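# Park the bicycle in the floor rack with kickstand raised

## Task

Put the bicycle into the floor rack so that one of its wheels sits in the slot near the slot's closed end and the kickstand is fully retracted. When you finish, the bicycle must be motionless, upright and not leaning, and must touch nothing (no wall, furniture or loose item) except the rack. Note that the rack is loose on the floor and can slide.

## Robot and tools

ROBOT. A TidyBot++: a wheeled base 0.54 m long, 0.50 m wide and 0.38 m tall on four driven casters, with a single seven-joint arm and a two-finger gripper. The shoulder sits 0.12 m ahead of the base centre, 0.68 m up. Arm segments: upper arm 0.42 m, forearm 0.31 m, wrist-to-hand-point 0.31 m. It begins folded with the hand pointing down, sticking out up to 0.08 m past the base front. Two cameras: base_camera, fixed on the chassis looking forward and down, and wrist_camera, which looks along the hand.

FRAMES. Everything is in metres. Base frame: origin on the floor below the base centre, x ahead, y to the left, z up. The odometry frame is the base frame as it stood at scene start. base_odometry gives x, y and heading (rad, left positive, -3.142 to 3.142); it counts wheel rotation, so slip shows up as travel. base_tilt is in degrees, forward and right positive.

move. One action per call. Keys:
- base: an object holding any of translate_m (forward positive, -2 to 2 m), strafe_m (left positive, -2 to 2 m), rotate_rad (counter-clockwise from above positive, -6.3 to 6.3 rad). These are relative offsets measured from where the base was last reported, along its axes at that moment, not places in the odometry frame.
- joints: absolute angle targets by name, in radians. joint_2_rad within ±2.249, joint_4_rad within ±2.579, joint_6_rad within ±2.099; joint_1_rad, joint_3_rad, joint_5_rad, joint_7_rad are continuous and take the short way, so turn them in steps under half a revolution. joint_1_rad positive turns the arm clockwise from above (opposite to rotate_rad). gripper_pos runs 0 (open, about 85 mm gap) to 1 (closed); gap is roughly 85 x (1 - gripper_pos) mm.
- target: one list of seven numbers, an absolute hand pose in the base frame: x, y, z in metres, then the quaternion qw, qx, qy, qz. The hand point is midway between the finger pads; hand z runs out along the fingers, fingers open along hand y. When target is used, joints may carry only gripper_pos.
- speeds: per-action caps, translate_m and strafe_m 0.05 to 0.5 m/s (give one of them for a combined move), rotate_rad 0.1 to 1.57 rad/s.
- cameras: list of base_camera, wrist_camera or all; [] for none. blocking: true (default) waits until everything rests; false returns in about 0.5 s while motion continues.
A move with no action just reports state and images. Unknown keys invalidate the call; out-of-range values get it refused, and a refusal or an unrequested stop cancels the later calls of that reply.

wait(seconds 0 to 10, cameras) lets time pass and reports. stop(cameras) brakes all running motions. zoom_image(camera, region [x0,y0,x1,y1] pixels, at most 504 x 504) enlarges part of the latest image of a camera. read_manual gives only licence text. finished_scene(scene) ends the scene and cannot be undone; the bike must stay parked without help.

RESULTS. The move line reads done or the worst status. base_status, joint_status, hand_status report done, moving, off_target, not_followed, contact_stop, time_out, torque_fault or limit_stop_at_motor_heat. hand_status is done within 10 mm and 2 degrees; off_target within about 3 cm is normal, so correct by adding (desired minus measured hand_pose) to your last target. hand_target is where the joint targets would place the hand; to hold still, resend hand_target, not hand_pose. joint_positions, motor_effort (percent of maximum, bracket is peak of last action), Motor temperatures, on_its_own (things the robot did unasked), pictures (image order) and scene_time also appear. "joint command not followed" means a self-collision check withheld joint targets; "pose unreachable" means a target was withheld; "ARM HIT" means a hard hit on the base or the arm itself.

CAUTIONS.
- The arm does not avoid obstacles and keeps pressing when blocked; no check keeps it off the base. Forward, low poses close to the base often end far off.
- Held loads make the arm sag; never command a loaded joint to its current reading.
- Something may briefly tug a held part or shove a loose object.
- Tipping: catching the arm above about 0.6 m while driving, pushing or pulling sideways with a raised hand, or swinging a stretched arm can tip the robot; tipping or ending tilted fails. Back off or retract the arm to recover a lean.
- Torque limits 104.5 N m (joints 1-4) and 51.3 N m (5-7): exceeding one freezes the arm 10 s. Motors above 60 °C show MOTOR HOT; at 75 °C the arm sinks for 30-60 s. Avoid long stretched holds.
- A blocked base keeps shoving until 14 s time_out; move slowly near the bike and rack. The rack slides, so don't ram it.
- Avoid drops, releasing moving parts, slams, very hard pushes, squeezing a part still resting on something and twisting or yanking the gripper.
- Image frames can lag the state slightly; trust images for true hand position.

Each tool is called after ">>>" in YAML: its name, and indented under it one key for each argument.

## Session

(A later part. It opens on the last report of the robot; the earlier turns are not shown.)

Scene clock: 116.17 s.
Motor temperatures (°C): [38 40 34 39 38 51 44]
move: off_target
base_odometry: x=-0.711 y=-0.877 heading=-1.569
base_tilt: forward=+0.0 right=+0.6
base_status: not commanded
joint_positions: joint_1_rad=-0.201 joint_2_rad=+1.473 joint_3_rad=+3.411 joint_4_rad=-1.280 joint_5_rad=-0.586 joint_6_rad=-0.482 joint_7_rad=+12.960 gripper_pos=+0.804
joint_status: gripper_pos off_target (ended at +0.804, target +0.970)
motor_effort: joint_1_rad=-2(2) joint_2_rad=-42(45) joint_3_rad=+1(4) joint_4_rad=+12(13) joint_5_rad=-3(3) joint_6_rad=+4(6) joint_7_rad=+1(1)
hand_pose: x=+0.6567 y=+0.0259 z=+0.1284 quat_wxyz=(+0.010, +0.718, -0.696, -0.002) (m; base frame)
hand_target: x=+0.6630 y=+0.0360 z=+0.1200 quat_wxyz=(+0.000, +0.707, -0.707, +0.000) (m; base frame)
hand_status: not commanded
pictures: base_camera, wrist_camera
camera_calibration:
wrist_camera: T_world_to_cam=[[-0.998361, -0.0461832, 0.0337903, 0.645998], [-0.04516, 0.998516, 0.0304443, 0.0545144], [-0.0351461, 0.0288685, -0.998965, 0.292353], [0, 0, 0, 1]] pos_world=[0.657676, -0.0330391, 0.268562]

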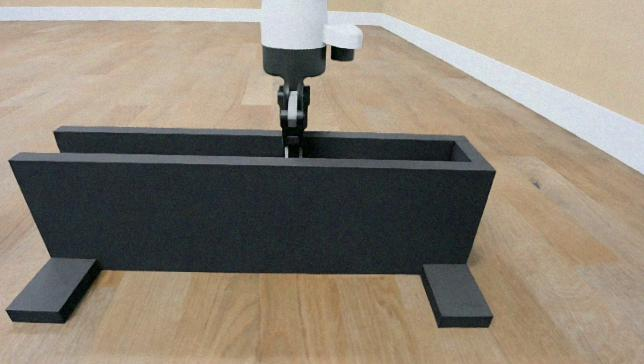

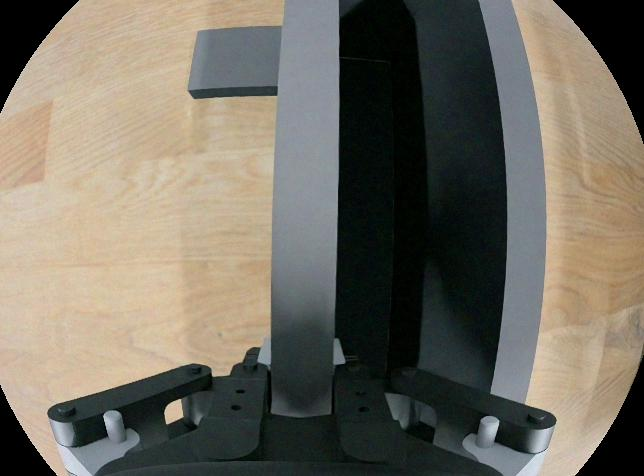

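>>> move:
  target: [0.68, 0.036, 0.23, 0, 0.7071, -0.7071, 0]

Scene clock: 118.40 s.
Motor temperatures (°C): [38 40 34 39 38 51 44]
move: off_target
base_odometry: x=-0.711 y=-0.877 heading=-1.569
base_tilt: forward=+0.0 right=+0.6
base_status: not commanded
joint_positions: joint_1_rad=-0.208 joint_2_rad=+1.335 joint_3_rad=+3.426 joint_4_rad=-1.355 joint_5_rad=-0.585 joint_6_rad=-0.550 joint_7_rad=+12.929 gripper_pos=+0.804
joint_status: not commanded
motor_effort: joint_1_rad=+0(2) joint_2_rad=-55(58) joint_3_rad=+4(5) joint_4_rad=+9(11) joint_5_rad=-1(3) joint_6_rad=-2(4) joint_7_rad=+0(1)
hand_pose: x=+0.6650 y=+0.0332 z=+0.1943 quat_wxyz=(+0.000, +0.701, -0.713, -0.010) (m; base frame)
hand_target: x=+0.6800 y=+0.0360 z=+0.2300 quat_wxyz=(+0.000, +0.707, -0.707, +0.000) (m; base frame)
hand_status: off_target (0.039 m and 1.5 deg from the pose sent, 0.105 m and 2.1 deg at the start)
pictures: base_camera, wrist_camera
camera_calibration:
wrist_camera: T_world_to_cam=[[-0.999514, 0.000215279, 0.0311565, 0.652129], [0.00196105, 0.998428, 0.0560126, 0.00926072], [-0.0310955, 0.0560465, -0.997944, 0.354455], [0, 0, 0, 1]] pos_world=[0.662816, -0.0292525, 0.332889]

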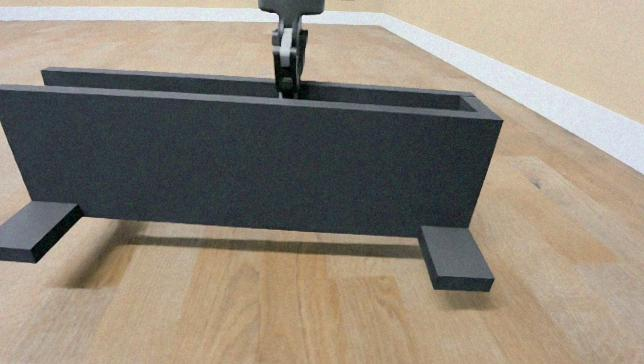

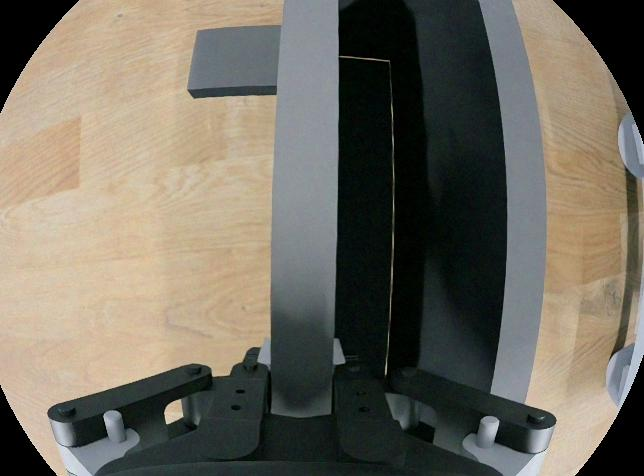

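>>> move:
  target: [0.6, 0.07, 0.23, 0, 0.6691, -0.7431, 0]

>>> move:
  target: [0.568, 0.091, 0.23, 0, 0.6561, -0.7547, 0]

Scene clock: 120.13 s.
Motor temperatures (°C): [38 40 34 39 38 51 44]
move: off_target
base_odometry: x=-0.711 y=-0.877 heading=-1.569
base_tilt: forward=+0.0 right=+0.6
base_status: not commanded
joint_positions: joint_1_rad=-0.308 joint_2_rad=+1.266 joint_3_rad=+3.426 joint_4_rad=-1.646 joint_5_rad=-0.671 joint_6_rad=-0.427 joint_7_rad=+12.929 gripper_pos=+0.804
joint_status: not commanded
motor_effort: joint_1_rad=+0(1) joint_2_rad=-48(55) joint_3_rad=+4(5) joint_4_rad=+3(9) joint_5_rad=-1(2) joint_6_rad=-3(4) joint_7_rad=+1(1)
hand_pose: x=+0.5648 y=+0.0504 z=+0.2009 quat_wxyz=(+0.044, +0.681, -0.730, -0.021) (m; base frame)
hand_target: x=+0.6000 y=+0.0700 z=+0.2300 quat_wxyz=(+0.000, +0.669, -0.743, +0.000) (m; base frame)
hand_status: off_target (0.050 m and 6.0 deg from the pose sent, 0.083 m and 5.2 deg at the start)
pictures: base_camera, wrist_camera
camera_calibration:
wrist_camera: T_world_to_cam=[[-0.992504, 0.0559902, 0.108635, 0.529443], [0.0569864, 0.998356, 0.00608483, -0.0290664], [-0.108116, 0.0122299, -0.994063, 0.401847], [0, 0, 0, 1]] pos_world=[0.570576, -0.00553958, 0.342122]

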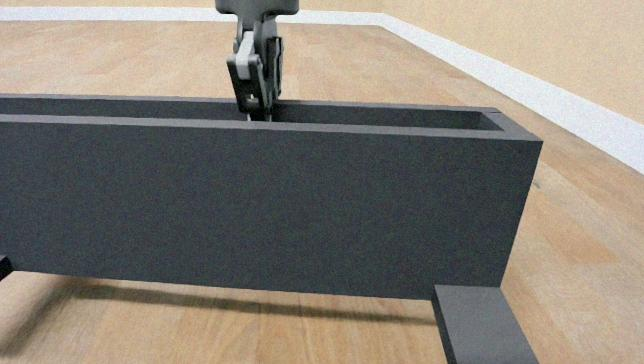

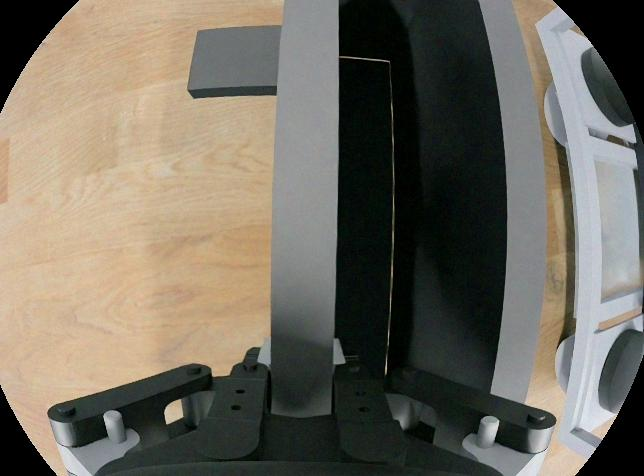

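Scene clock: 121.40 s.
Motor temperatures (°C): [38 40 34 39 38 51 44]
move: off_target
base_odometry: x=-0.711 y=-0.877 heading=-1.569
base_tilt: forward=+0.0 right=+0.6
base_status: not commanded
joint_positions: joint_1_rad=-0.353 joint_2_rad=+1.244 joint_3_rad=+3.401 joint_4_rad=-1.747 joint_5_rad=-0.754 joint_6_rad=-0.345 joint_7_rad=+12.929 gripper_pos=+0.804
joint_status: not commanded
motor_effort: joint_1_rad=+0(1) joint_2_rad=-46(48) joint_3_rad=+3(5) joint_4_rad=+2(4) joint_5_rad=+0(2) joint_6_rad=-3(4) joint_7_rad=+1(1)
hand_pose: x=+0.5355 y=+0.0687 z=+0.2029 quat_wxyz=(+0.044, +0.664, -0.746, -0.016) (m; base frame)
hand_target: x=+0.5680 y=+0.0910 z=+0.2300 quat_wxyz=(+0.000, +0.656, -0.755, +0.000) (m; base frame)
hand_status: off_target (0.048 m and 5.5 deg from the pose sent, 0.050 m and 6.9 deg at the start)
pictures: base_camera, wrist_camera
camera_calibration:
wrist_camera: T_world_to_cam=[[-0.989702, 0.102347, 0.100076, 0.496186], [0.102638, 0.994716, -0.00225552, -0.0682034], [-0.0997776, 0.00803924, -0.994977, 0.396532], [0, 0, 0, 1]] pos_world=[0.537641, 0.0138719, 0.34473]

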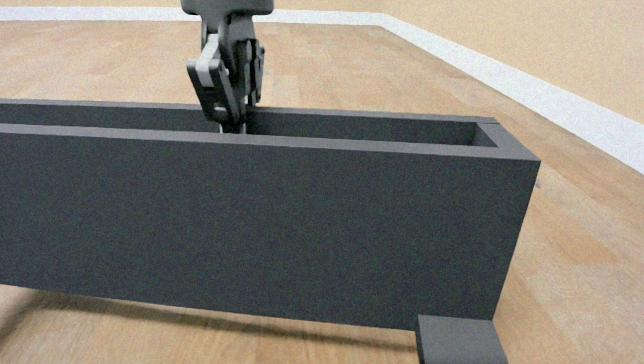

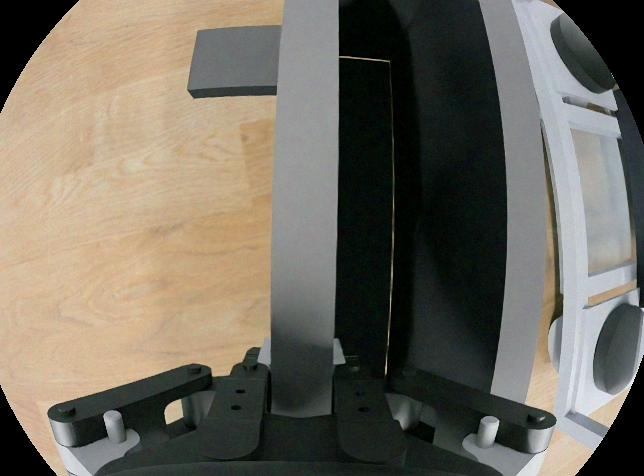

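>>> move:
  target: [0.578, 0.103, 0.21, -0.044, 0.650, -0.759, 0.016]

Scene clock: 122.67 s.
Motor temperatures (°C): [38 40 34 39 38 51 44]
move: off_target
base_odometry: x=-0.711 y=-0.877 heading=-1.569
base_tilt: forward=+0.0 right=+0.6
base_status: not commanded
joint_positions: joint_1_rad=-0.283 joint_2_rad=+1.244 joint_3_rad=+3.238 joint_4_rad=-1.773 joint_5_rad=-0.896 joint_6_rad=-0.142 joint_7_rad=+13.089 gripper_pos=+0.804
joint_status: not commanded
motor_effort: joint_1_rad=+0(1) joint_2_rad=-47(47) joint_3_rad=-1(4) joint_4_rad=+3(3) joint_5_rad=-1(2) joint_6_rad=-1(3) joint_7_rad=+1(1)
hand_pose: x=+0.5571 y=+0.1038 z=+0.1943 quat_wxyz=(-0.021, +0.666, -0.746, +0.000) (m; base frame)
hand_target: x=+0.5780 y=+0.1030 z=+0.2100 quat_wxyz=(-0.044, +0.650, -0.759, +0.016) (m; base frame)
hand_status: off_target (0.026 m and 4.0 deg from the pose sent, 0.055 m and 10.9 deg at the start)
pictures: base_camera, wrist_camera
camera_calibration:
wrist_camera: T_world_to_cam=[[-0.995184, 0.0974406, -0.0107054, 0.539976], [0.0964175, 0.992698, 0.0724869, -0.116189], [0.0176904, 0.0711056, -0.997312, 0.318252], [0, 0, 0, 1]] pos_world=[0.542948, 0.0400954, 0.331599]

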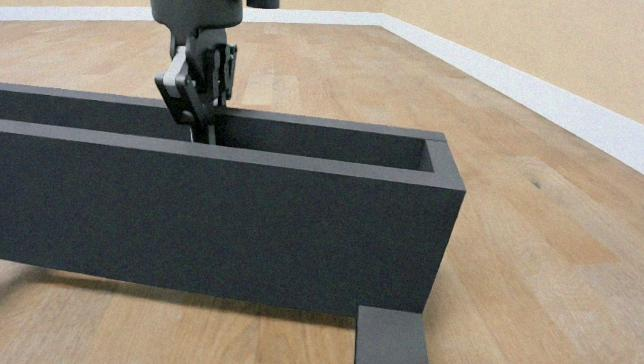

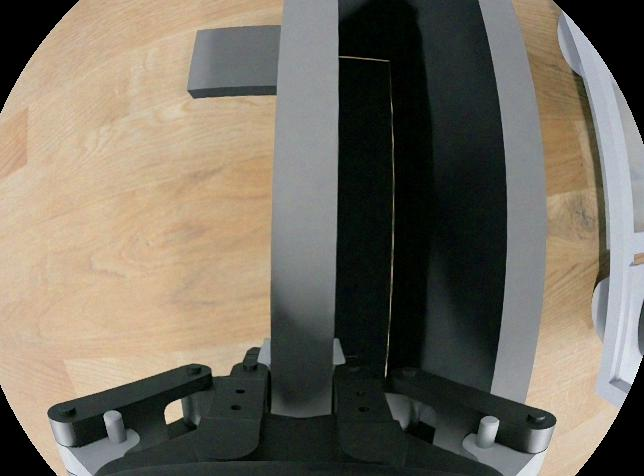

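>>> move:
  target: [0.566, 0.081, 0.17, -0.022, 0.6361, -0.7716, 0.01]

Scene clock: 123.93 s.
Motor temperatures (°C): [38 40 34 39 38 51 44]
move: off_target
base_odometry: x=-0.711 y=-0.877 heading=-1.569
base_tilt: forward=+0.0 right=+0.6
base_status: not commanded
joint_positions: joint_1_rad=-0.247 joint_2_rad=+1.337 joint_3_rad=+3.238 joint_4_rad=-1.740 joint_5_rad=-0.904 joint_6_rad=-0.131 joint_7_rad=+13.089 gripper_pos=+0.804
joint_status: not commanded
motor_effort: joint_1_rad=+0(2) joint_2_rad=-46(50) joint_3_rad=-1(2) joint_4_rad=+1(3) joint_5_rad=-1(2) joint_6_rad=-2(2) joint_7_rad=+0(1)
hand_pose: x=+0.5371 y=+0.0788 z=+0.1544 quat_wxyz=(+0.005, +0.651, -0.759, -0.008) (m; base frame)
hand_target: x=+0.5660 y=+0.0810 z=+0.1700 quat_wxyz=(-0.022, +0.636, -0.771, +0.010) (m; base frame)
hand_status: off_target (0.033 m and 4.3 deg from the pose sent, 0.034 m and 4.7 deg at the start)
pictures: base_camera, wrist_camera
camera_calibration:
wrist_camera: T_world_to_cam=[[-0.989794, 0.137908, 0.0358936, 0.50871], [0.139427, 0.989256, 0.0439645, -0.105016], [-0.0294449, 0.0485203, -0.998388, 0.307831], [0, 0, 0, 1]] pos_world=[0.527225, 0.0187964, 0.293693]

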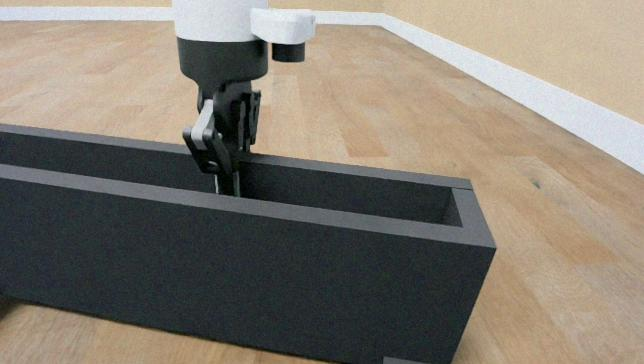

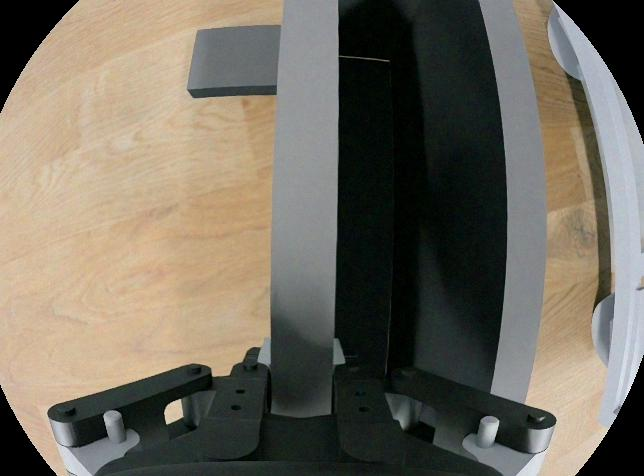

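>>> move:
  target: [0.574, 0.083, 0.14, -0.022, 0.6361, -0.7716, 0.01]

>>> move:
  target: [0.572, 0.084, 0.122, -0.018, 0.6361, -0.7716, 0.005]

Scene clock: 124.87 s.
Motor temperatures (°C): [38 40 34 39 38 51 44]
move: off_target
base_odometry: x=-0.711 y=-0.877 heading=-1.569
base_tilt: forward=+0.0 right=+0.6
base_status: not commanded
joint_positions: joint_1_rad=-0.247 joint_2_rad=+1.395 joint_3_rad=+3.238 joint_4_rad=-1.665 joint_5_rad=-0.904 joint_6_rad=-0.130 joint_7_rad=+13.089 gripper_pos=+0.804
joint_status: not commanded
motor_effort: joint_1_rad=+0(1) joint_2_rad=-44(47) joint_3_rad=+0(1) joint_4_rad=+2(3) joint_5_rad=-2(2) joint_6_rad=+0(2) joint_7_rad=+1(1)
hand_pose: x=+0.5527 y=+0.0819 z=+0.1310 quat_wxyz=(-0.002, +0.653, -0.757, -0.003) (m; base frame)
hand_target: x=+0.5740 y=+0.0830 z=+0.1400 quat_wxyz=(-0.022, +0.636, -0.771, +0.010) (m; base frame)
hand_status: off_target (0.023 m and 3.7 deg from the pose sent, 0.040 m and 4.3 deg at the start)
pictures: base_camera, wrist_camera
camera_calibration:
wrist_camera: T_world_to_cam=[[-0.991152, 0.131378, 0.0189075, 0.528155], [0.132163, 0.990016, 0.0490032, -0.105943], [-0.0122808, 0.0510684, -0.99862, 0.275206], [0, 0, 0, 1]] pos_world=[0.540863, 0.0214429, 0.270032]

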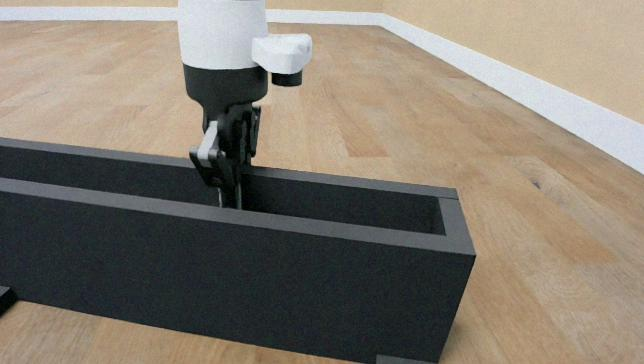

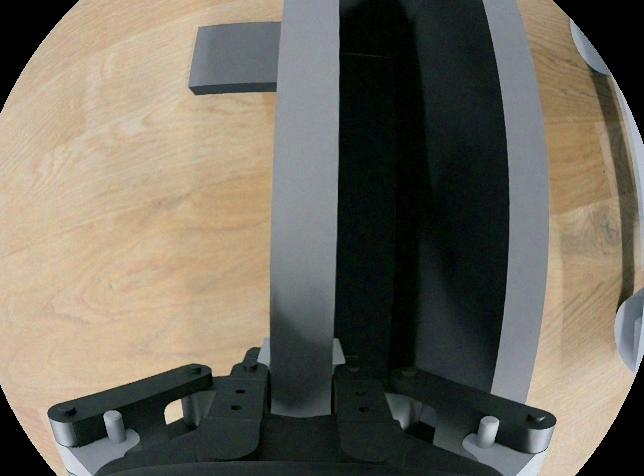

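Scene clock: 125.57 s.
Motor temperatures (°C): [38 40 34 39 38 51 44]
move: off_target
base_odometry: x=-0.711 y=-0.877 heading=-1.569
base_tilt: forward=+0.0 right=+0.6
base_status: not commanded
joint_positions: joint_1_rad=-0.246 joint_2_rad=+1.400 joint_3_rad=+3.238 joint_4_rad=-1.658 joint_5_rad=-0.904 joint_6_rad=-0.132 joint_7_rad=+13.089 gripper_pos=+0.804
joint_status: not commanded
motor_effort: joint_1_rad=+0(2) joint_2_rad=-36(44) joint_3_rad=-1(2) joint_4_rad=+8(11) joint_5_rad=-2(3) joint_6_rad=+3(3) joint_7_rad=+1(1)
hand_pose: x=+0.5538 y=+0.0821 z=+0.1289 quat_wxyz=(-0.003, +0.653, -0.757, -0.003) (m; base frame)
hand_target: x=+0.5720 y=+0.0840 z=+0.1220 quat_wxyz=(-0.018, +0.636, -0.771, +0.005) (m; base frame)
hand_status: off_target (0.020 m and 3.3 deg from the pose sent, 0.021 m and 3.3 deg at the start)
pictures: base_camera, wrist_camera
camera_calibration:
wrist_camera: T_world_to_cam=[[-0.991204, 0.131036, 0.0185347, 0.529331], [0.131811, 0.990025, 0.0497674, -0.106036], [-0.0118285, 0.0517727, -0.998589, 0.272775], [0, 0, 0, 1]] pos_world=[0.541879, 0.0214947, 0.267857]

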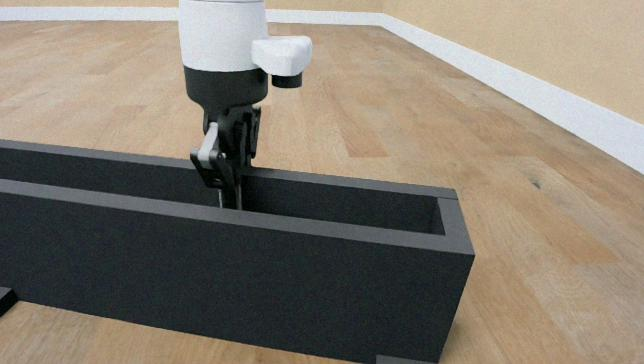

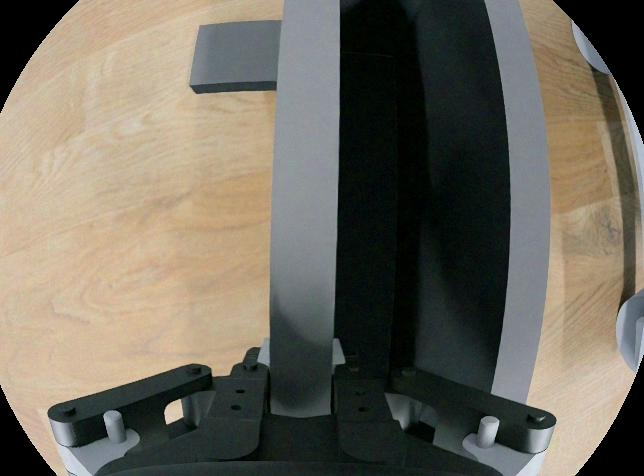

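>>> move:
  joints: {"gripper_pos": 0.4}
  cameras: []

>>> move:
  target: [0.57, 0.084, 0.35, -0.018, 0.6361, -0.7716, 0.005]
  cameras: ["wrist_camera"]

>>> move:
  target: [0.5, 0.2, 0.6, 0, 0.7071, 0.7071, 0]

Scene clock: 126.50 s.
Motor temperatures (°C): [38 41 34 39 38 51 44]
move: done
base_odometry: x=-0.711 y=-0.877 heading=-1.569
base_tilt: forward=+0.0 right=+0.6
base_status: not commanded
joint_positions: joint_1_rad=-0.246 joint_2_rad=+1.407 joint_3_rad=+3.238 joint_4_rad=-1.626 joint_5_rad=-0.904 joint_6_rad=-0.132 joint_7_rad=+13.089 gripper_pos=+0.400
joint_status: all done
motor_effort: joint_1_rad=+0(1) joint_2_rad=-40(42) joint_3_rad=+1(1) joint_4_rad=+2(8) joint_5_rad=-2(2) joint_6_rad=+0(3) joint_7_rad=+1(1)
hand_pose: x=+0.5702 y=+0.0859 z=+0.1272 quat_wxyz=(-0.014, +0.655, -0.756, +0.003) (m; base frame)
hand_target: x=+0.5720 y=+0.0840 z=+0.1220 quat_wxyz=(-0.018, +0.636, -0.771, +0.005) (m; base frame)
hand_status: not commanded
pictures: none
No camera images: "cameras" was empty.

Scene clock: 128.23 s.
Motor temperatures (°C): [38 41 34 39 38 51 44]
move: off_target
base_odometry: x=-0.711 y=-0.877 heading=-1.569
base_tilt: forward=+0.0 right=+0.6
base_status: not commanded
joint_positions: joint_1_rad=-0.398 joint_2_rad=+0.923 joint_3_rad=+3.488 joint_4_rad=-1.860 joint_5_rad=-0.769 joint_6_rad=-0.415 joint_7_rad=+12.868 gripper_pos=+0.400
joint_status: not commanded
motor_effort: joint_1_rad=-1(1) joint_2_rad=-36(44) joint_3_rad=+4(4) joint_4_rad=+6(7) joint_5_rad=-1(2) joint_6_rad=+0(1) joint_7_rad=+1(1)
hand_pose: x=+0.5857 y=+0.0838 z=+0.3420 quat_wxyz=(-0.037, +0.626, -0.779, +0.014) (m; base frame)
hand_target: x=+0.5700 y=+0.0840 z=+0.3500 quat_wxyz=(-0.018, +0.636, -0.771, +0.005) (m; base frame)
hand_status: off_target (0.018 m and 2.8 deg from the pose sent, 0.223 m and 2.8 deg at the start)
pictures: wrist_camera
camera_calibration:
wrist_camera: T_world_to_cam=[[-0.978288, 0.200834, -0.0511703, 0.567178], [0.196369, 0.977178, 0.0810025, -0.169975], [0.0662706, 0.0691955, -0.9954, 0.43753], [0, 0, 0, 1]] pos_world=[0.559246, 0.0219124, 0.478308]

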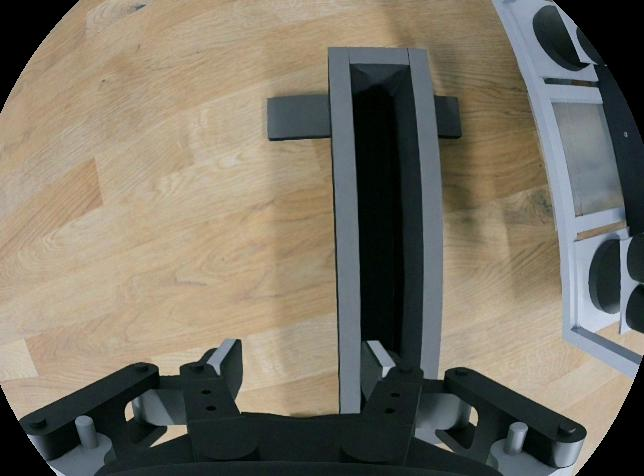

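Scene clock: 131.17 s.
Motor temperatures (°C): [38 41 34 39 38 51 44]
move: off_target
base_odometry: x=-0.711 y=-0.877 heading=-1.569
base_tilt: forward=+0.0 right=+0.6
base_status: not commanded
joint_positions: joint_1_rad=-0.241 joint_2_rad=+0.435 joint_3_rad=+2.792 joint_4_rad=-1.715 joint_5_rad=+0.097 joint_6_rad=-1.004 joint_7_rad=+15.020 gripper_pos=+0.400
joint_status: not commanded
motor_effort: joint_1_rad=+0(2) joint_2_rad=-28(37) joint_3_rad=-3(4) joint_4_rad=+14(15) joint_5_rad=-2(3) joint_6_rad=+0(1) joint_7_rad=+1(1)
hand_pose: x=+0.4935 y=+0.2230 z=+0.5906 quat_wxyz=(-0.030, +0.733, +0.679, +0.013) (m; base frame)
hand_target: x=+0.5000 y=+0.2000 z=+0.6000 quat_wxyz=(+0.000, +0.707, +0.707, +0.000) (m; base frame)
hand_status: off_target (0.026 m and 5.7 deg from the pose sent, 0.296 m and 167.6 deg at the start)
pictures: base_camera, wrist_camera
camera_calibration:
wrist_camera: T_world_to_cam=[[0.998043, -0.0620074, -0.00807338, -0.480429], [-0.0621434, -0.997908, -0.0178514, 0.318351], [-0.00694957, 0.0183182, -0.999808, 0.731583], [0, 0, 0, 1]] pos_world=[0.504356, 0.274493, 0.733247]

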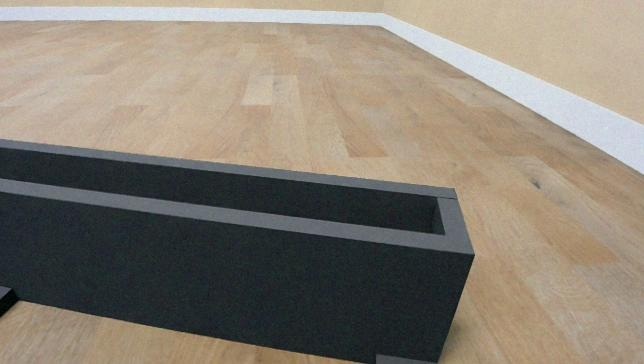

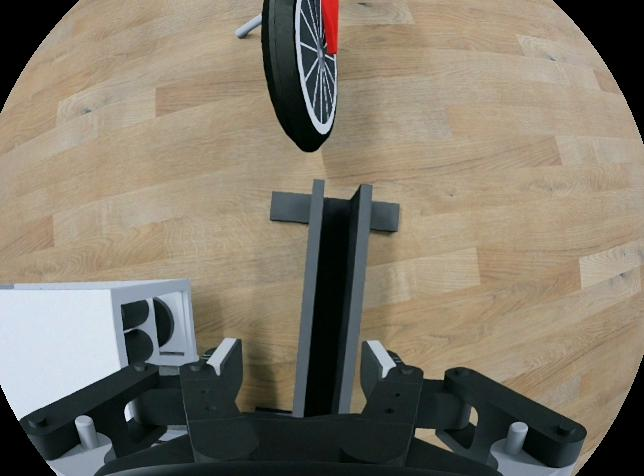

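>>> zoom_image:
  camera: "wrist_camera"
  region: [220, 100, 460, 280]

>>> zoom_image:
  camera: "wrist_camera"
  region: [220, 270, 460, 450]

>>> zoom_image:
  camera: "wrist_camera"
  region: [200, 0, 440, 180]

Scaled by 2.100.

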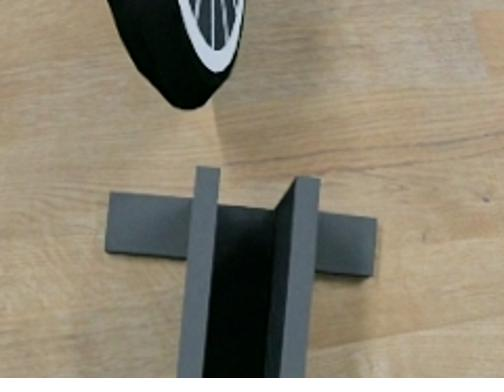

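Scaled by 2.100.

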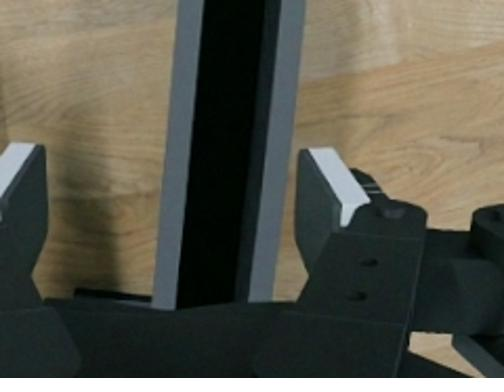

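Scaled by 2.100.

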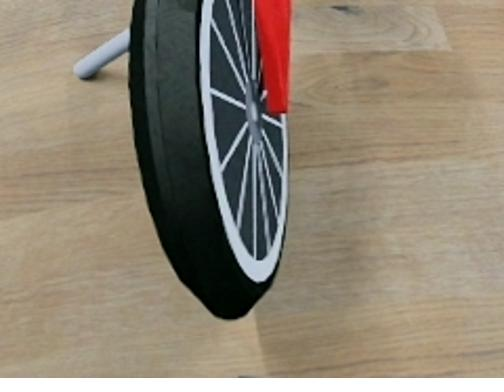

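>>> move:
  base: {"translate_m": -0.152}
  target: [0.45, 0.0, 0.72, 0, 0.7071, -0.7071, 0]
  cameras: []

>>> move:
  base: {"strafe_m": 0.911}
  joints: {"gripper_pos": 0}

Scene clock: 134.90 s.
Motor temperatures (°C): [38 41 34 39 38 51 44]
move: off_target
base_odometry: x=-0.712 y=-0.725 heading=-1.569
base_tilt: forward=+0.0 right=+0.6
base_status: done
joint_positions: joint_1_rad=-0.087 joint_2_rad=+0.075 joint_3_rad=+3.209 joint_4_rad=-1.727 joint_5_rad=+0.064 joint_6_rad=-1.300 joint_7_rad=+12.624 gripper_pos=+0.400
joint_status: not commanded
motor_effort: joint_1_rad=+0(1) joint_2_rad=-18(31) joint_3_rad=+0(3) joint_4_rad=+16(17) joint_5_rad=+0(3) joint_6_rad=+0(1) joint_7_rad=+1(1)
hand_pose: x=+0.4700 y=-0.0108 z=+0.7190 quat_wxyz=(+0.010, +0.739, -0.673, +0.037) (m; base frame)
hand_target: x=+0.4500 y=+0.0000 z=+0.7200 quat_wxyz=(+0.000, +0.707, -0.707, +0.000) (m; base frame)
hand_status: off_target (0.023 m and 6.9 deg from the pose sent, 0.261 m and 175.6 deg at the start)
pictures: none
No camera images: "cameras" was empty.

Scene clock: 138.10 s.
Motor temperatures (°C): [38 41 34 39 38 51 44]
move: done
base_odometry: x=+0.199 y=-0.723 heading=-1.568
base_tilt: forward=+0.0 right=+0.6
base_status: done
joint_positions: joint_1_rad=-0.084 joint_2_rad=+0.075 joint_3_rad=+3.212 joint_4_rad=-1.727 joint_5_rad=+0.060 joint_6_rad=-1.301 joint_7_rad=+12.621 gripper_pos=+0.000
joint_status: all done
motor_effort: joint_1_rad=+0(2) joint_2_rad=-19(19) joint_3_rad=+1(1) joint_4_rad=+17(17) joint_5_rad=-1(2) joint_6_rad=+0(1) joint_7_rad=+0(1)
hand_pose: x=+0.4694 y=-0.0115 z=+0.7188 quat_wxyz=(+0.009, +0.735, -0.677, +0.036) (m; base frame)
hand_target: x=+0.4500 y=+0.0000 z=+0.7200 quat_wxyz=(+0.000, +0.707, -0.707, +0.000) (m; base frame)
hand_status: not commanded
pictures: base_camera, wrist_camera
camera_calibration:
wrist_camera: T_world_to_cam=[[-0.995078, -0.0978185, -0.0158431, 0.470898], [-0.0974171, 0.994945, -0.024386, 0.129285], [0.0181484, -0.0227226, -0.999577, 0.851497], [0, 0, 0, 1]] pos_world=[0.465722, -0.063221, 0.86175]

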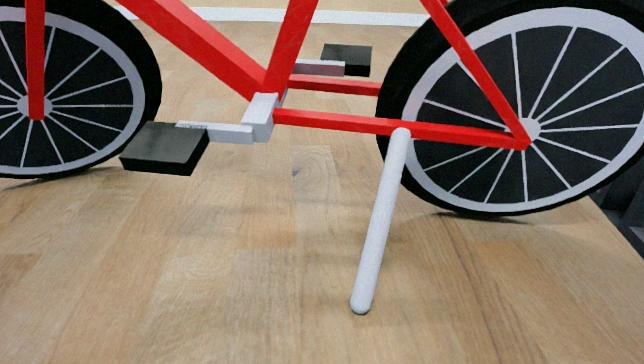

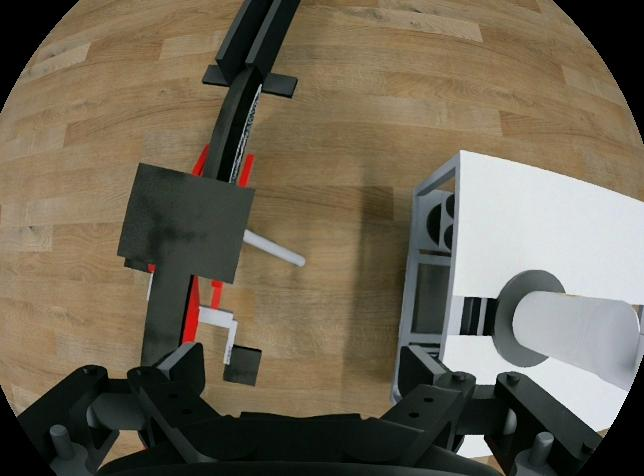

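>>> move:
  target: [0.613, 0.043, 0.60, -0.1106, 0.6984, -0.6984, 0.1106]

Scene clock: 144.63 s.
Motor temperatures (°C): [38 41 34 39 38 51 44]
move: off_target
base_odometry: x=+0.199 y=-0.723 heading=-1.568
base_tilt: forward=+0.0 right=+0.6
base_status: not commanded
joint_positions: joint_1_rad=-0.398 joint_2_rad=+0.344 joint_3_rad=+3.538 joint_4_rad=-1.838 joint_5_rad=-0.138 joint_6_rad=-0.699 joint_7_rad=+12.624 gripper_pos=+0.000
joint_status: not commanded
motor_effort: joint_1_rad=+0(1) joint_2_rad=-27(29) joint_3_rad=+1(3) joint_4_rad=+16(17) joint_5_rad=-1(2) joint_6_rad=+2(3) joint_7_rad=+1(1)
hand_pose: x=+0.6052 y=+0.0312 z=+0.6055 quat_wxyz=(-0.091, +0.702, -0.697, +0.113) (m; base frame)
hand_target: x=+0.6130 y=+0.0430 z=+0.6000 quat_wxyz=(-0.111, +0.698, -0.698, +0.111) (m; base frame)
hand_status: off_target (0.015 m and 2.3 deg from the pose sent, 0.194 m and 17.0 deg at the start)
pictures: base_camera, wrist_camera
camera_calibration:
wrist_camera: T_world_to_cam=[[-0.963214, -0.0257994, -0.267494, 0.739224], [-0.027743, 0.999609, 0.0034883, 0.0380998], [0.2673, 0.0107811, -0.963553, 0.563037], [0, 0, 0, 1]] pos_world=[0.562589, -0.0250835, 0.740121]

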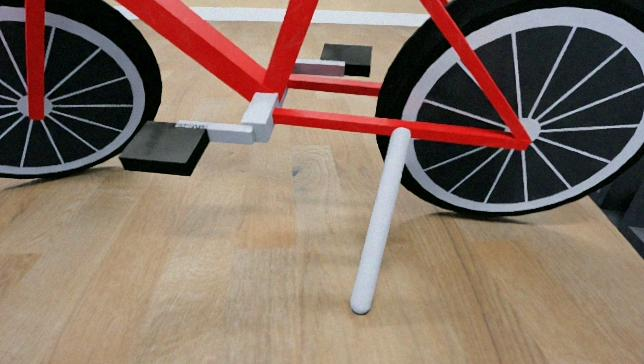

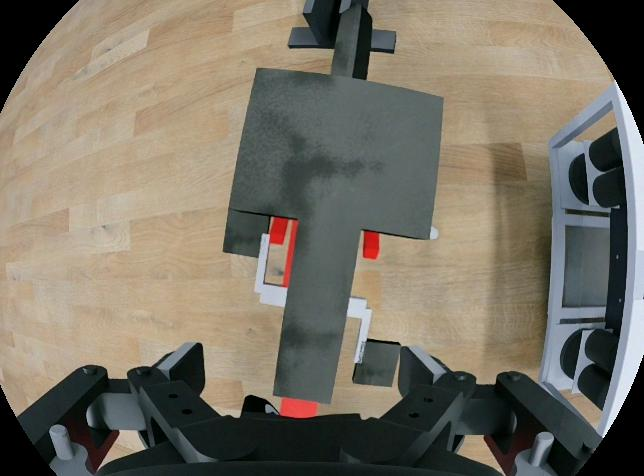

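>>> move:
  target: [0.620, 0.050, 0.545, -0.1007, 0.6355, -0.7561, 0.1197]

Scene clock: 146.30 s.
Motor temperatures (°C): [38 41 34 39 38 51 44]
move: off_target
base_odometry: x=+0.199 y=-0.723 heading=-1.568
base_tilt: forward=+0.0 right=+0.6
base_status: not commanded
joint_positions: joint_1_rad=-0.558 joint_2_rad=+0.483 joint_3_rad=+3.710 joint_4_rad=-1.888 joint_5_rad=-0.299 joint_6_rad=-0.579 joint_7_rad=+12.624 gripper_pos=+0.000
joint_status: not commanded
motor_effort: joint_1_rad=+0(1) joint_2_rad=-28(31) joint_3_rad=+4(5) joint_4_rad=+14(16) joint_5_rad=-1(2) joint_6_rad=+2(3) joint_7_rad=+0(1)
hand_pose: x=+0.6117 y=+0.0422 z=+0.5491 quat_wxyz=(-0.079, +0.666, -0.732, +0.119) (m; base frame)
hand_target: x=+0.6200 y=+0.0500 z=+0.5450 quat_wxyz=(-0.101, +0.635, -0.756, +0.120) (m; base frame)
hand_status: off_target (0.012 m and 5.1 deg from the pose sent, 0.065 m and 10.3 deg at the start)
pictures: base_camera, wrist_camera
camera_calibration:
wrist_camera: T_world_to_cam=[[-0.962346, 0.0699157, -0.262682, 0.723498], [0.0745027, 0.997192, -0.00752999, -0.0289044], [0.261418, -0.026817, -0.964853, 0.512783], [0, 0, 0, 1]] pos_world=[0.564358, -0.00800931, 0.684593]

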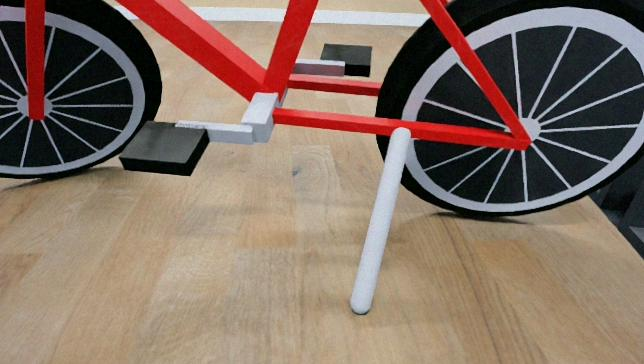

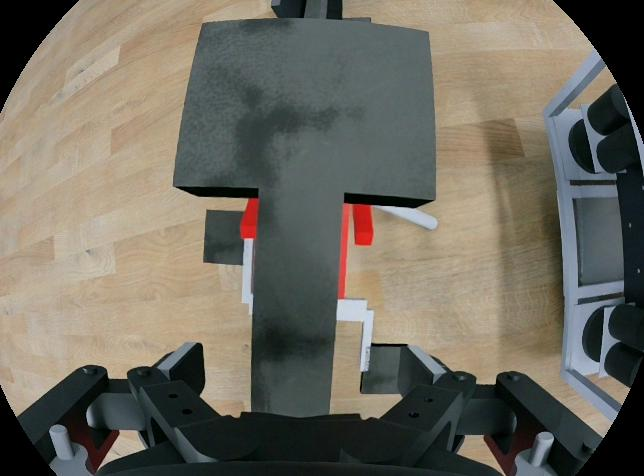

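>>> move:
  target: [0.638, 0.052, 0.496, -0.1007, 0.6355, -0.7561, 0.1197]
  cameras: ["wrist_camera"]

Scene clock: 147.67 s.
Motor temperatures (°C): [38 41 34 39 38 51 44]
move: off_target
base_odometry: x=+0.199 y=-0.723 heading=-1.568
base_tilt: forward=+0.0 right=+0.6
base_status: not commanded
joint_positions: joint_1_rad=-0.551 joint_2_rad=+0.608 joint_3_rad=+3.705 joint_4_rad=-1.888 joint_5_rad=-0.458 joint_6_rad=-0.489 joint_7_rad=+12.686 gripper_pos=+0.000
joint_status: not commanded
motor_effort: joint_1_rad=+0(1) joint_2_rad=-31(33) joint_3_rad=+5(6) joint_4_rad=+12(14) joint_5_rad=-1(2) joint_6_rad=+3(3) joint_7_rad=+1(1)
hand_pose: x=+0.6264 y=+0.0496 z=+0.4998 quat_wxyz=(-0.081, +0.646, -0.750, +0.117) (m; base frame)
hand_target: x=+0.6380 y=+0.0520 z=+0.4960 quat_wxyz=(-0.101, +0.635, -0.756, +0.120) (m; base frame)
hand_status: off_target (0.012 m and 2.7 deg from the pose sent, 0.060 m and 5.1 deg at the start)
pictures: wrist_camera
camera_calibration:
wrist_camera: T_world_to_cam=[[-0.956988, 0.123533, -0.262515, 0.71811], [0.126263, 0.991975, 0.00651509, -0.0769356], [0.261214, -0.026911, -0.964906, 0.461667], [0, 0, 0, 1]] pos_world=[0.576342, 0.0000317511, 0.634481]

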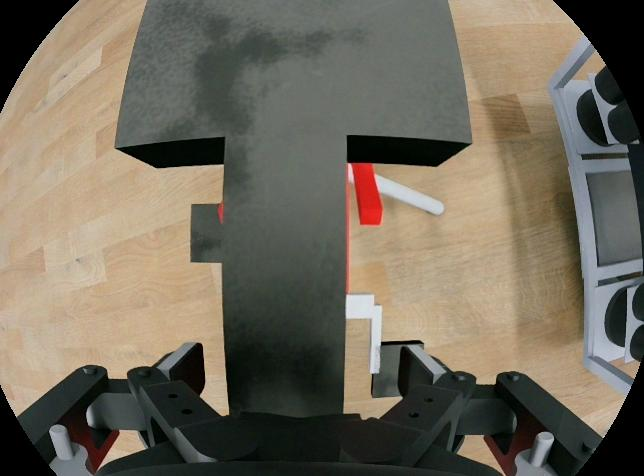

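>>> move:
  target: [0.644, 0.052, 0.490, -0.1007, 0.6355, -0.7561, 0.1197]
  cameras: ["wrist_camera"]

Scene clock: 148.37 s.
Motor temperatures (°C): [38 41 34 39 38 51 44]
move: off_target
base_odometry: x=+0.199 y=-0.723 heading=-1.568
base_tilt: forward=+0.0 right=+0.6
base_status: not commanded
joint_positions: joint_1_rad=-0.539 joint_2_rad=+0.620 joint_3_rad=+3.698 joint_4_rad=-1.879 joint_5_rad=-0.473 joint_6_rad=-0.484 joint_7_rad=+12.692 gripper_pos=+0.000
joint_status: not commanded
motor_effort: joint_1_rad=+0(1) joint_2_rad=-31(33) joint_3_rad=+4(5) joint_4_rad=+12(12) joint_5_rad=-1(2) joint_6_rad=+2(3) joint_7_rad=+1(1)
hand_pose: x=+0.6311 y=+0.0490 z=+0.4962 quat_wxyz=(-0.083, +0.643, -0.752, +0.116) (m; base frame)
hand_target: x=+0.6440 y=+0.0520 z=+0.4900 quat_wxyz=(-0.101, +0.635, -0.756, +0.120) (m; base frame)
hand_status: off_target (0.015 m and 2.3 deg from the pose sent, 0.020 m and 2.7 deg at the start)
pictures: wrist_camera
camera_calibration:
wrist_camera: T_world_to_cam=[[-0.955318, 0.131226, -0.264852, 0.721421], [0.132926, 0.991058, 0.0115748, -0.0835467], [0.264003, -0.0241481, -0.96422, 0.454754], [0, 0, 0, 1]] pos_world=[0.580236, -0.000887739, 0.630519]

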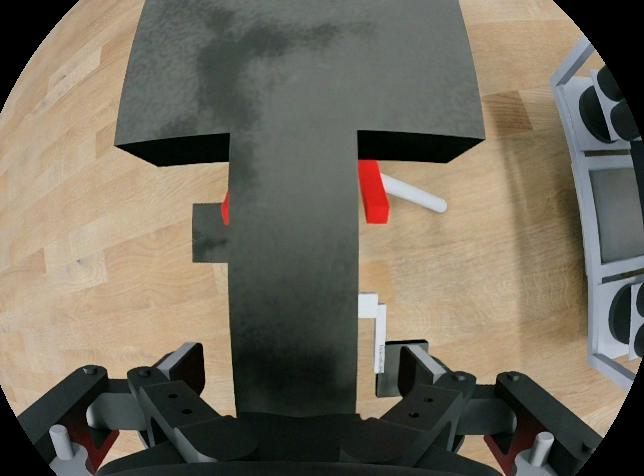

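>>> move:
  joints: {"gripper_pos": 0.4}
  cameras: ["wrist_camera"]

>>> move:
  joints: {"gripper_pos": 0.75}
  cameras: ["wrist_camera"]

Scene clock: 149.23 s.
Motor temperatures (°C): [38 41 34 39 38 51 44]
move: done
base_odometry: x=+0.199 y=-0.723 heading=-1.568
base_tilt: forward=+0.0 right=+0.6
base_status: not commanded
joint_positions: joint_1_rad=-0.539 joint_2_rad=+0.620 joint_3_rad=+3.698 joint_4_rad=-1.879 joint_5_rad=-0.473 joint_6_rad=-0.484 joint_7_rad=+12.692 gripper_pos=+0.400
joint_status: all done
motor_effort: joint_1_rad=+0(1) joint_2_rad=-31(32) joint_3_rad=+5(6) joint_4_rad=+12(12) joint_5_rad=+0(2) joint_6_rad=+3(3) joint_7_rad=+0(1)
hand_pose: x=+0.6311 y=+0.0490 z=+0.4962 quat_wxyz=(-0.084, +0.643, -0.752, +0.116) (m; base frame)
hand_target: x=+0.6440 y=+0.0520 z=+0.4900 quat_wxyz=(-0.101, +0.635, -0.756, +0.120) (m; base frame)
hand_status: not commanded
pictures: wrist_camera
camera_calibration:
wrist_camera: T_world_to_cam=[[-0.955254, 0.131319, -0.265037, 0.721527], [0.133012, 0.991046, 0.0116322, -0.0836386], [0.264191, -0.0241415, -0.964168, 0.45461], [0, 0, 0, 1]] pos_world=[0.580262, -0.000885704, 0.630524]

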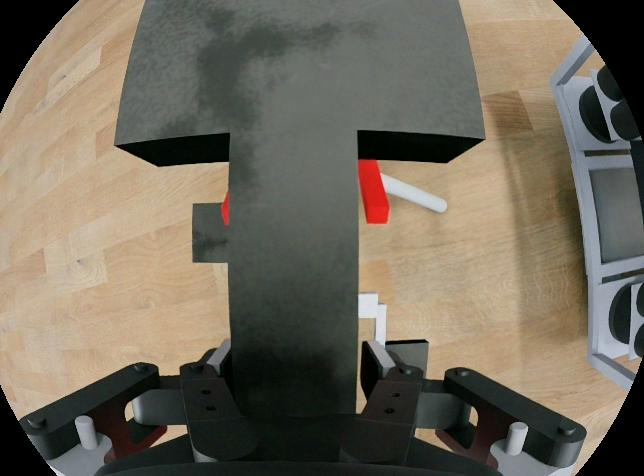

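Scene clock: 149.97 s.
Motor temperatures (°C): [38 41 34 39 38 51 44]
move: off_target
base_odometry: x=+0.199 y=-0.723 heading=-1.568
base_tilt: forward=+0.0 right=+0.6
base_status: not commanded
joint_positions: joint_1_rad=-0.537 joint_2_rad=+0.619 joint_3_rad=+3.697 joint_4_rad=-1.877 joint_5_rad=-0.474 joint_6_rad=-0.487 joint_7_rad=+12.700 gripper_pos=+0.568
joint_status: gripper_pos off_target (ended at +0.568, target +0.750)
motor_effort: joint_1_rad=-1(1) joint_2_rad=-28(31) joint_3_rad=+5(6) joint_4_rad=+12(13) joint_5_rad=-3(5) joint_6_rad=+8(11) joint_7_rad=+0(2)
hand_pose: x=+0.6317 y=+0.0491 z=+0.4970 quat_wxyz=(-0.084, +0.645, -0.750, +0.116) (m; base frame)
hand_target: x=+0.6440 y=+0.0520 z=+0.4900 quat_wxyz=(-0.101, +0.635, -0.756, +0.120) (m; base frame)
hand_status: not commanded
pictures: wrist_camera
camera_calibration:
wrist_camera: T_world_to_cam=[[-0.956048, 0.126157, -0.26468, 0.722789], [0.127539, 0.991761, 0.0120316, -0.0806141], [0.264018, -0.0222542, -0.964261, 0.455291], [0, 0, 0, 1]] pos_world=[0.581098, -0.00110288, 0.631298]

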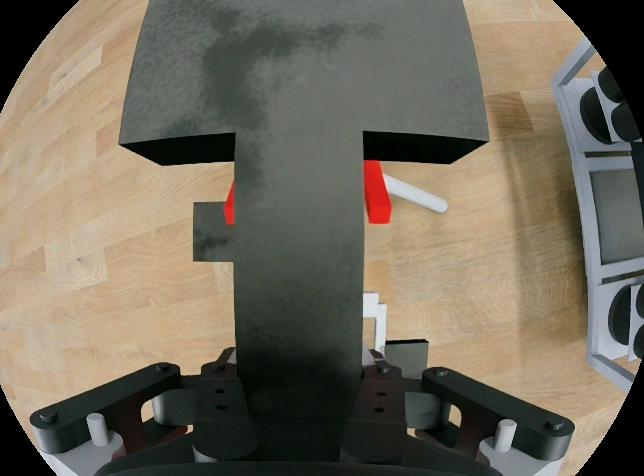

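>>> move:
  joints: {"gripper_pos": 0.8}
  cameras: []

>>> move:
  target: [0.682, 0.053, 0.4985, -0.0676, 0.6401, -0.7598, 0.0919]
  cameras: ["wrist_camera"]

>>> move:
  target: [0.7225, 0.053, 0.504, -0.0344, 0.6435, -0.762, 0.0638]
  cameras: []

>>> move:
  target: [0.766, 0.053, 0.506, -0.0011, 0.6457, -0.7628, 0.0357]

Scene clock: 150.63 s.
Motor temperatures (°C): [38 41 34 39 38 51 44]
move: off_target
base_odometry: x=+0.199 y=-0.723 heading=-1.568
base_tilt: forward=+0.0 right=+0.6
base_status: not commanded
joint_positions: joint_1_rad=-0.537 joint_2_rad=+0.619 joint_3_rad=+3.697 joint_4_rad=-1.877 joint_5_rad=-0.474 joint_6_rad=-0.487 joint_7_rad=+12.700 gripper_pos=+0.568
joint_status: gripper_pos off_target (ended at +0.568, target +0.800)
motor_effort: joint_1_rad=+0(1) joint_2_rad=-29(29) joint_3_rad=+5(5) joint_4_rad=+12(12) joint_5_rad=-2(3) joint_6_rad=+9(9) joint_7_rad=+0(0)
hand_pose: x=+0.6317 y=+0.0491 z=+0.4970 quat_wxyz=(-0.084, +0.645, -0.750, +0.116) (m; base frame)
hand_target: x=+0.6440 y=+0.0520 z=+0.4900 quat_wxyz=(-0.101, +0.635, -0.756, +0.120) (m; base frame)
hand_status: not commanded
pictures: none
No camera images: "cameras" was empty.

Scene clock: 151.90 s.
Motor temperatures (°C): [38 41 34 39 38 51 44]
move: off_target
base_odometry: x=+0.199 y=-0.723 heading=-1.568
base_tilt: forward=+0.0 right=+0.6
base_status: not commanded
joint_positions: joint_1_rad=-0.457 joint_2_rad=+0.681 joint_3_rad=+3.671 joint_4_rad=-1.689 joint_5_rad=-0.420 joint_6_rad=-0.682 joint_7_rad=+12.662 gripper_pos=+0.572
joint_status: not commanded
motor_effort: joint_1_rad=-1(2) joint_2_rad=-34(34) joint_3_rad=+3(5) joint_4_rad=+22(23) joint_5_rad=-8(9) joint_6_rad=+11(11) joint_7_rad=-2(3)
hand_pose: x=+0.6598 y=+0.0433 z=+0.5018 quat_wxyz=(-0.059, +0.649, -0.754, +0.085) (m; base frame)
hand_target: x=+0.6820 y=+0.0530 z=+0.4985 quat_wxyz=(-0.068, +0.640, -0.760, +0.092) (m; base frame)
hand_status: off_target (0.024 m and 1.8 deg from the pose sent, 0.051 m and 3.5 deg at the start)
pictures: wrist_camera
camera_calibration:
wrist_camera: T_world_to_cam=[[-0.974037, 0.128787, -0.186188, 0.724099], [0.128069, 0.991637, 0.0159353, -0.080773], [0.186683, -0.00832324, -0.982385, 0.511841], [0, 0, 0, 1]] pos_world=[0.620091, -0.00889715, 0.638931]

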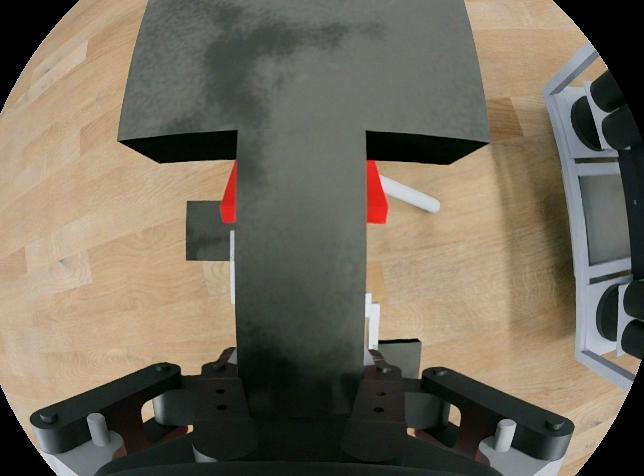

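Scene clock: 153.23 s.
Motor temperatures (°C): [38 41 34 39 38 51 44]
move: off_target
base_odometry: x=+0.199 y=-0.723 heading=-1.568
base_tilt: forward=+0.0 right=+0.6
base_status: not commanded
joint_positions: joint_1_rad=-0.370 joint_2_rad=+0.784 joint_3_rad=+3.600 joint_4_rad=-1.398 joint_5_rad=-0.347 joint_6_rad=-0.930 joint_7_rad=+12.585 gripper_pos=+0.572
joint_status: not commanded
motor_effort: joint_1_rad=-1(2) joint_2_rad=-39(39) joint_3_rad=+4(4) joint_4_rad=+21(23) joint_5_rad=-7(9) joint_6_rad=+12(12) joint_7_rad=-3(3)
hand_pose: x=+0.7027 y=+0.0547 z=+0.5088 quat_wxyz=(-0.030, +0.659, -0.750, +0.050) (m; base frame)
hand_target: x=+0.7225 y=+0.0530 z=+0.5040 quat_wxyz=(-0.034, +0.644, -0.762, +0.064) (m; base frame)
hand_status: off_target (0.020 m and 2.9 deg from the pose sent, 0.063 m and 3.8 deg at the start)
pictures: none
No camera images: "cameras" was empty.

Scene clock: 154.70 s.
Motor temperatures (°C): [38 41 34 39 38 51 44]
move: off_target
base_odometry: x=+0.199 y=-0.723 heading=-1.568
base_tilt: forward=+0.0 right=+0.6
base_status: not commanded
joint_positions: joint_1_rad=-0.275 joint_2_rad=+0.932 joint_3_rad=+3.526 joint_4_rad=-1.035 joint_5_rad=-0.301 joint_6_rad=-1.208 joint_7_rad=+12.522 gripper_pos=+0.572
joint_status: not commanded
motor_effort: joint_1_rad=+0(1) joint_2_rad=-46(46) joint_3_rad=+4(4) joint_4_rad=+21(22) joint_5_rad=-5(8) joint_6_rad=+12(13) joint_7_rad=-3(4)
hand_pose: x=+0.7479 y=+0.0636 z=+0.5118 quat_wxyz=(+0.001, +0.667, -0.745, +0.015) (m; base frame)
hand_target: x=+0.7660 y=+0.0530 z=+0.5060 quat_wxyz=(-0.001, +0.646, -0.763, +0.036) (m; base frame)
hand_status: off_target (0.022 m and 4.0 deg from the pose sent, 0.063 m and 4.3 deg at the start)
pictures: base_camera, wrist_camera
camera_calibration:
wrist_camera: T_world_to_cam=[[-0.995462, 0.0951167, -0.0030073, 0.733511], [0.0950432, 0.995292, 0.0189749, -0.0894309], [0.00479797, 0.0186029, -0.999815, 0.648668], [0, 0, 0, 1]] pos_world=[0.735569, 0.00717363, 0.652452]

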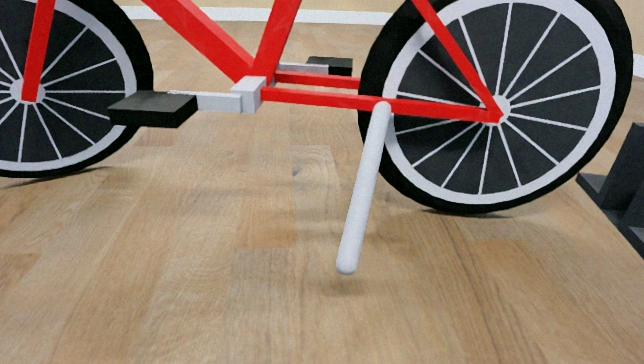

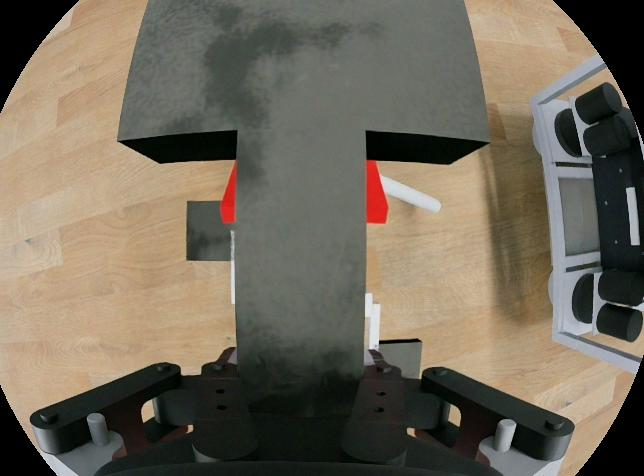

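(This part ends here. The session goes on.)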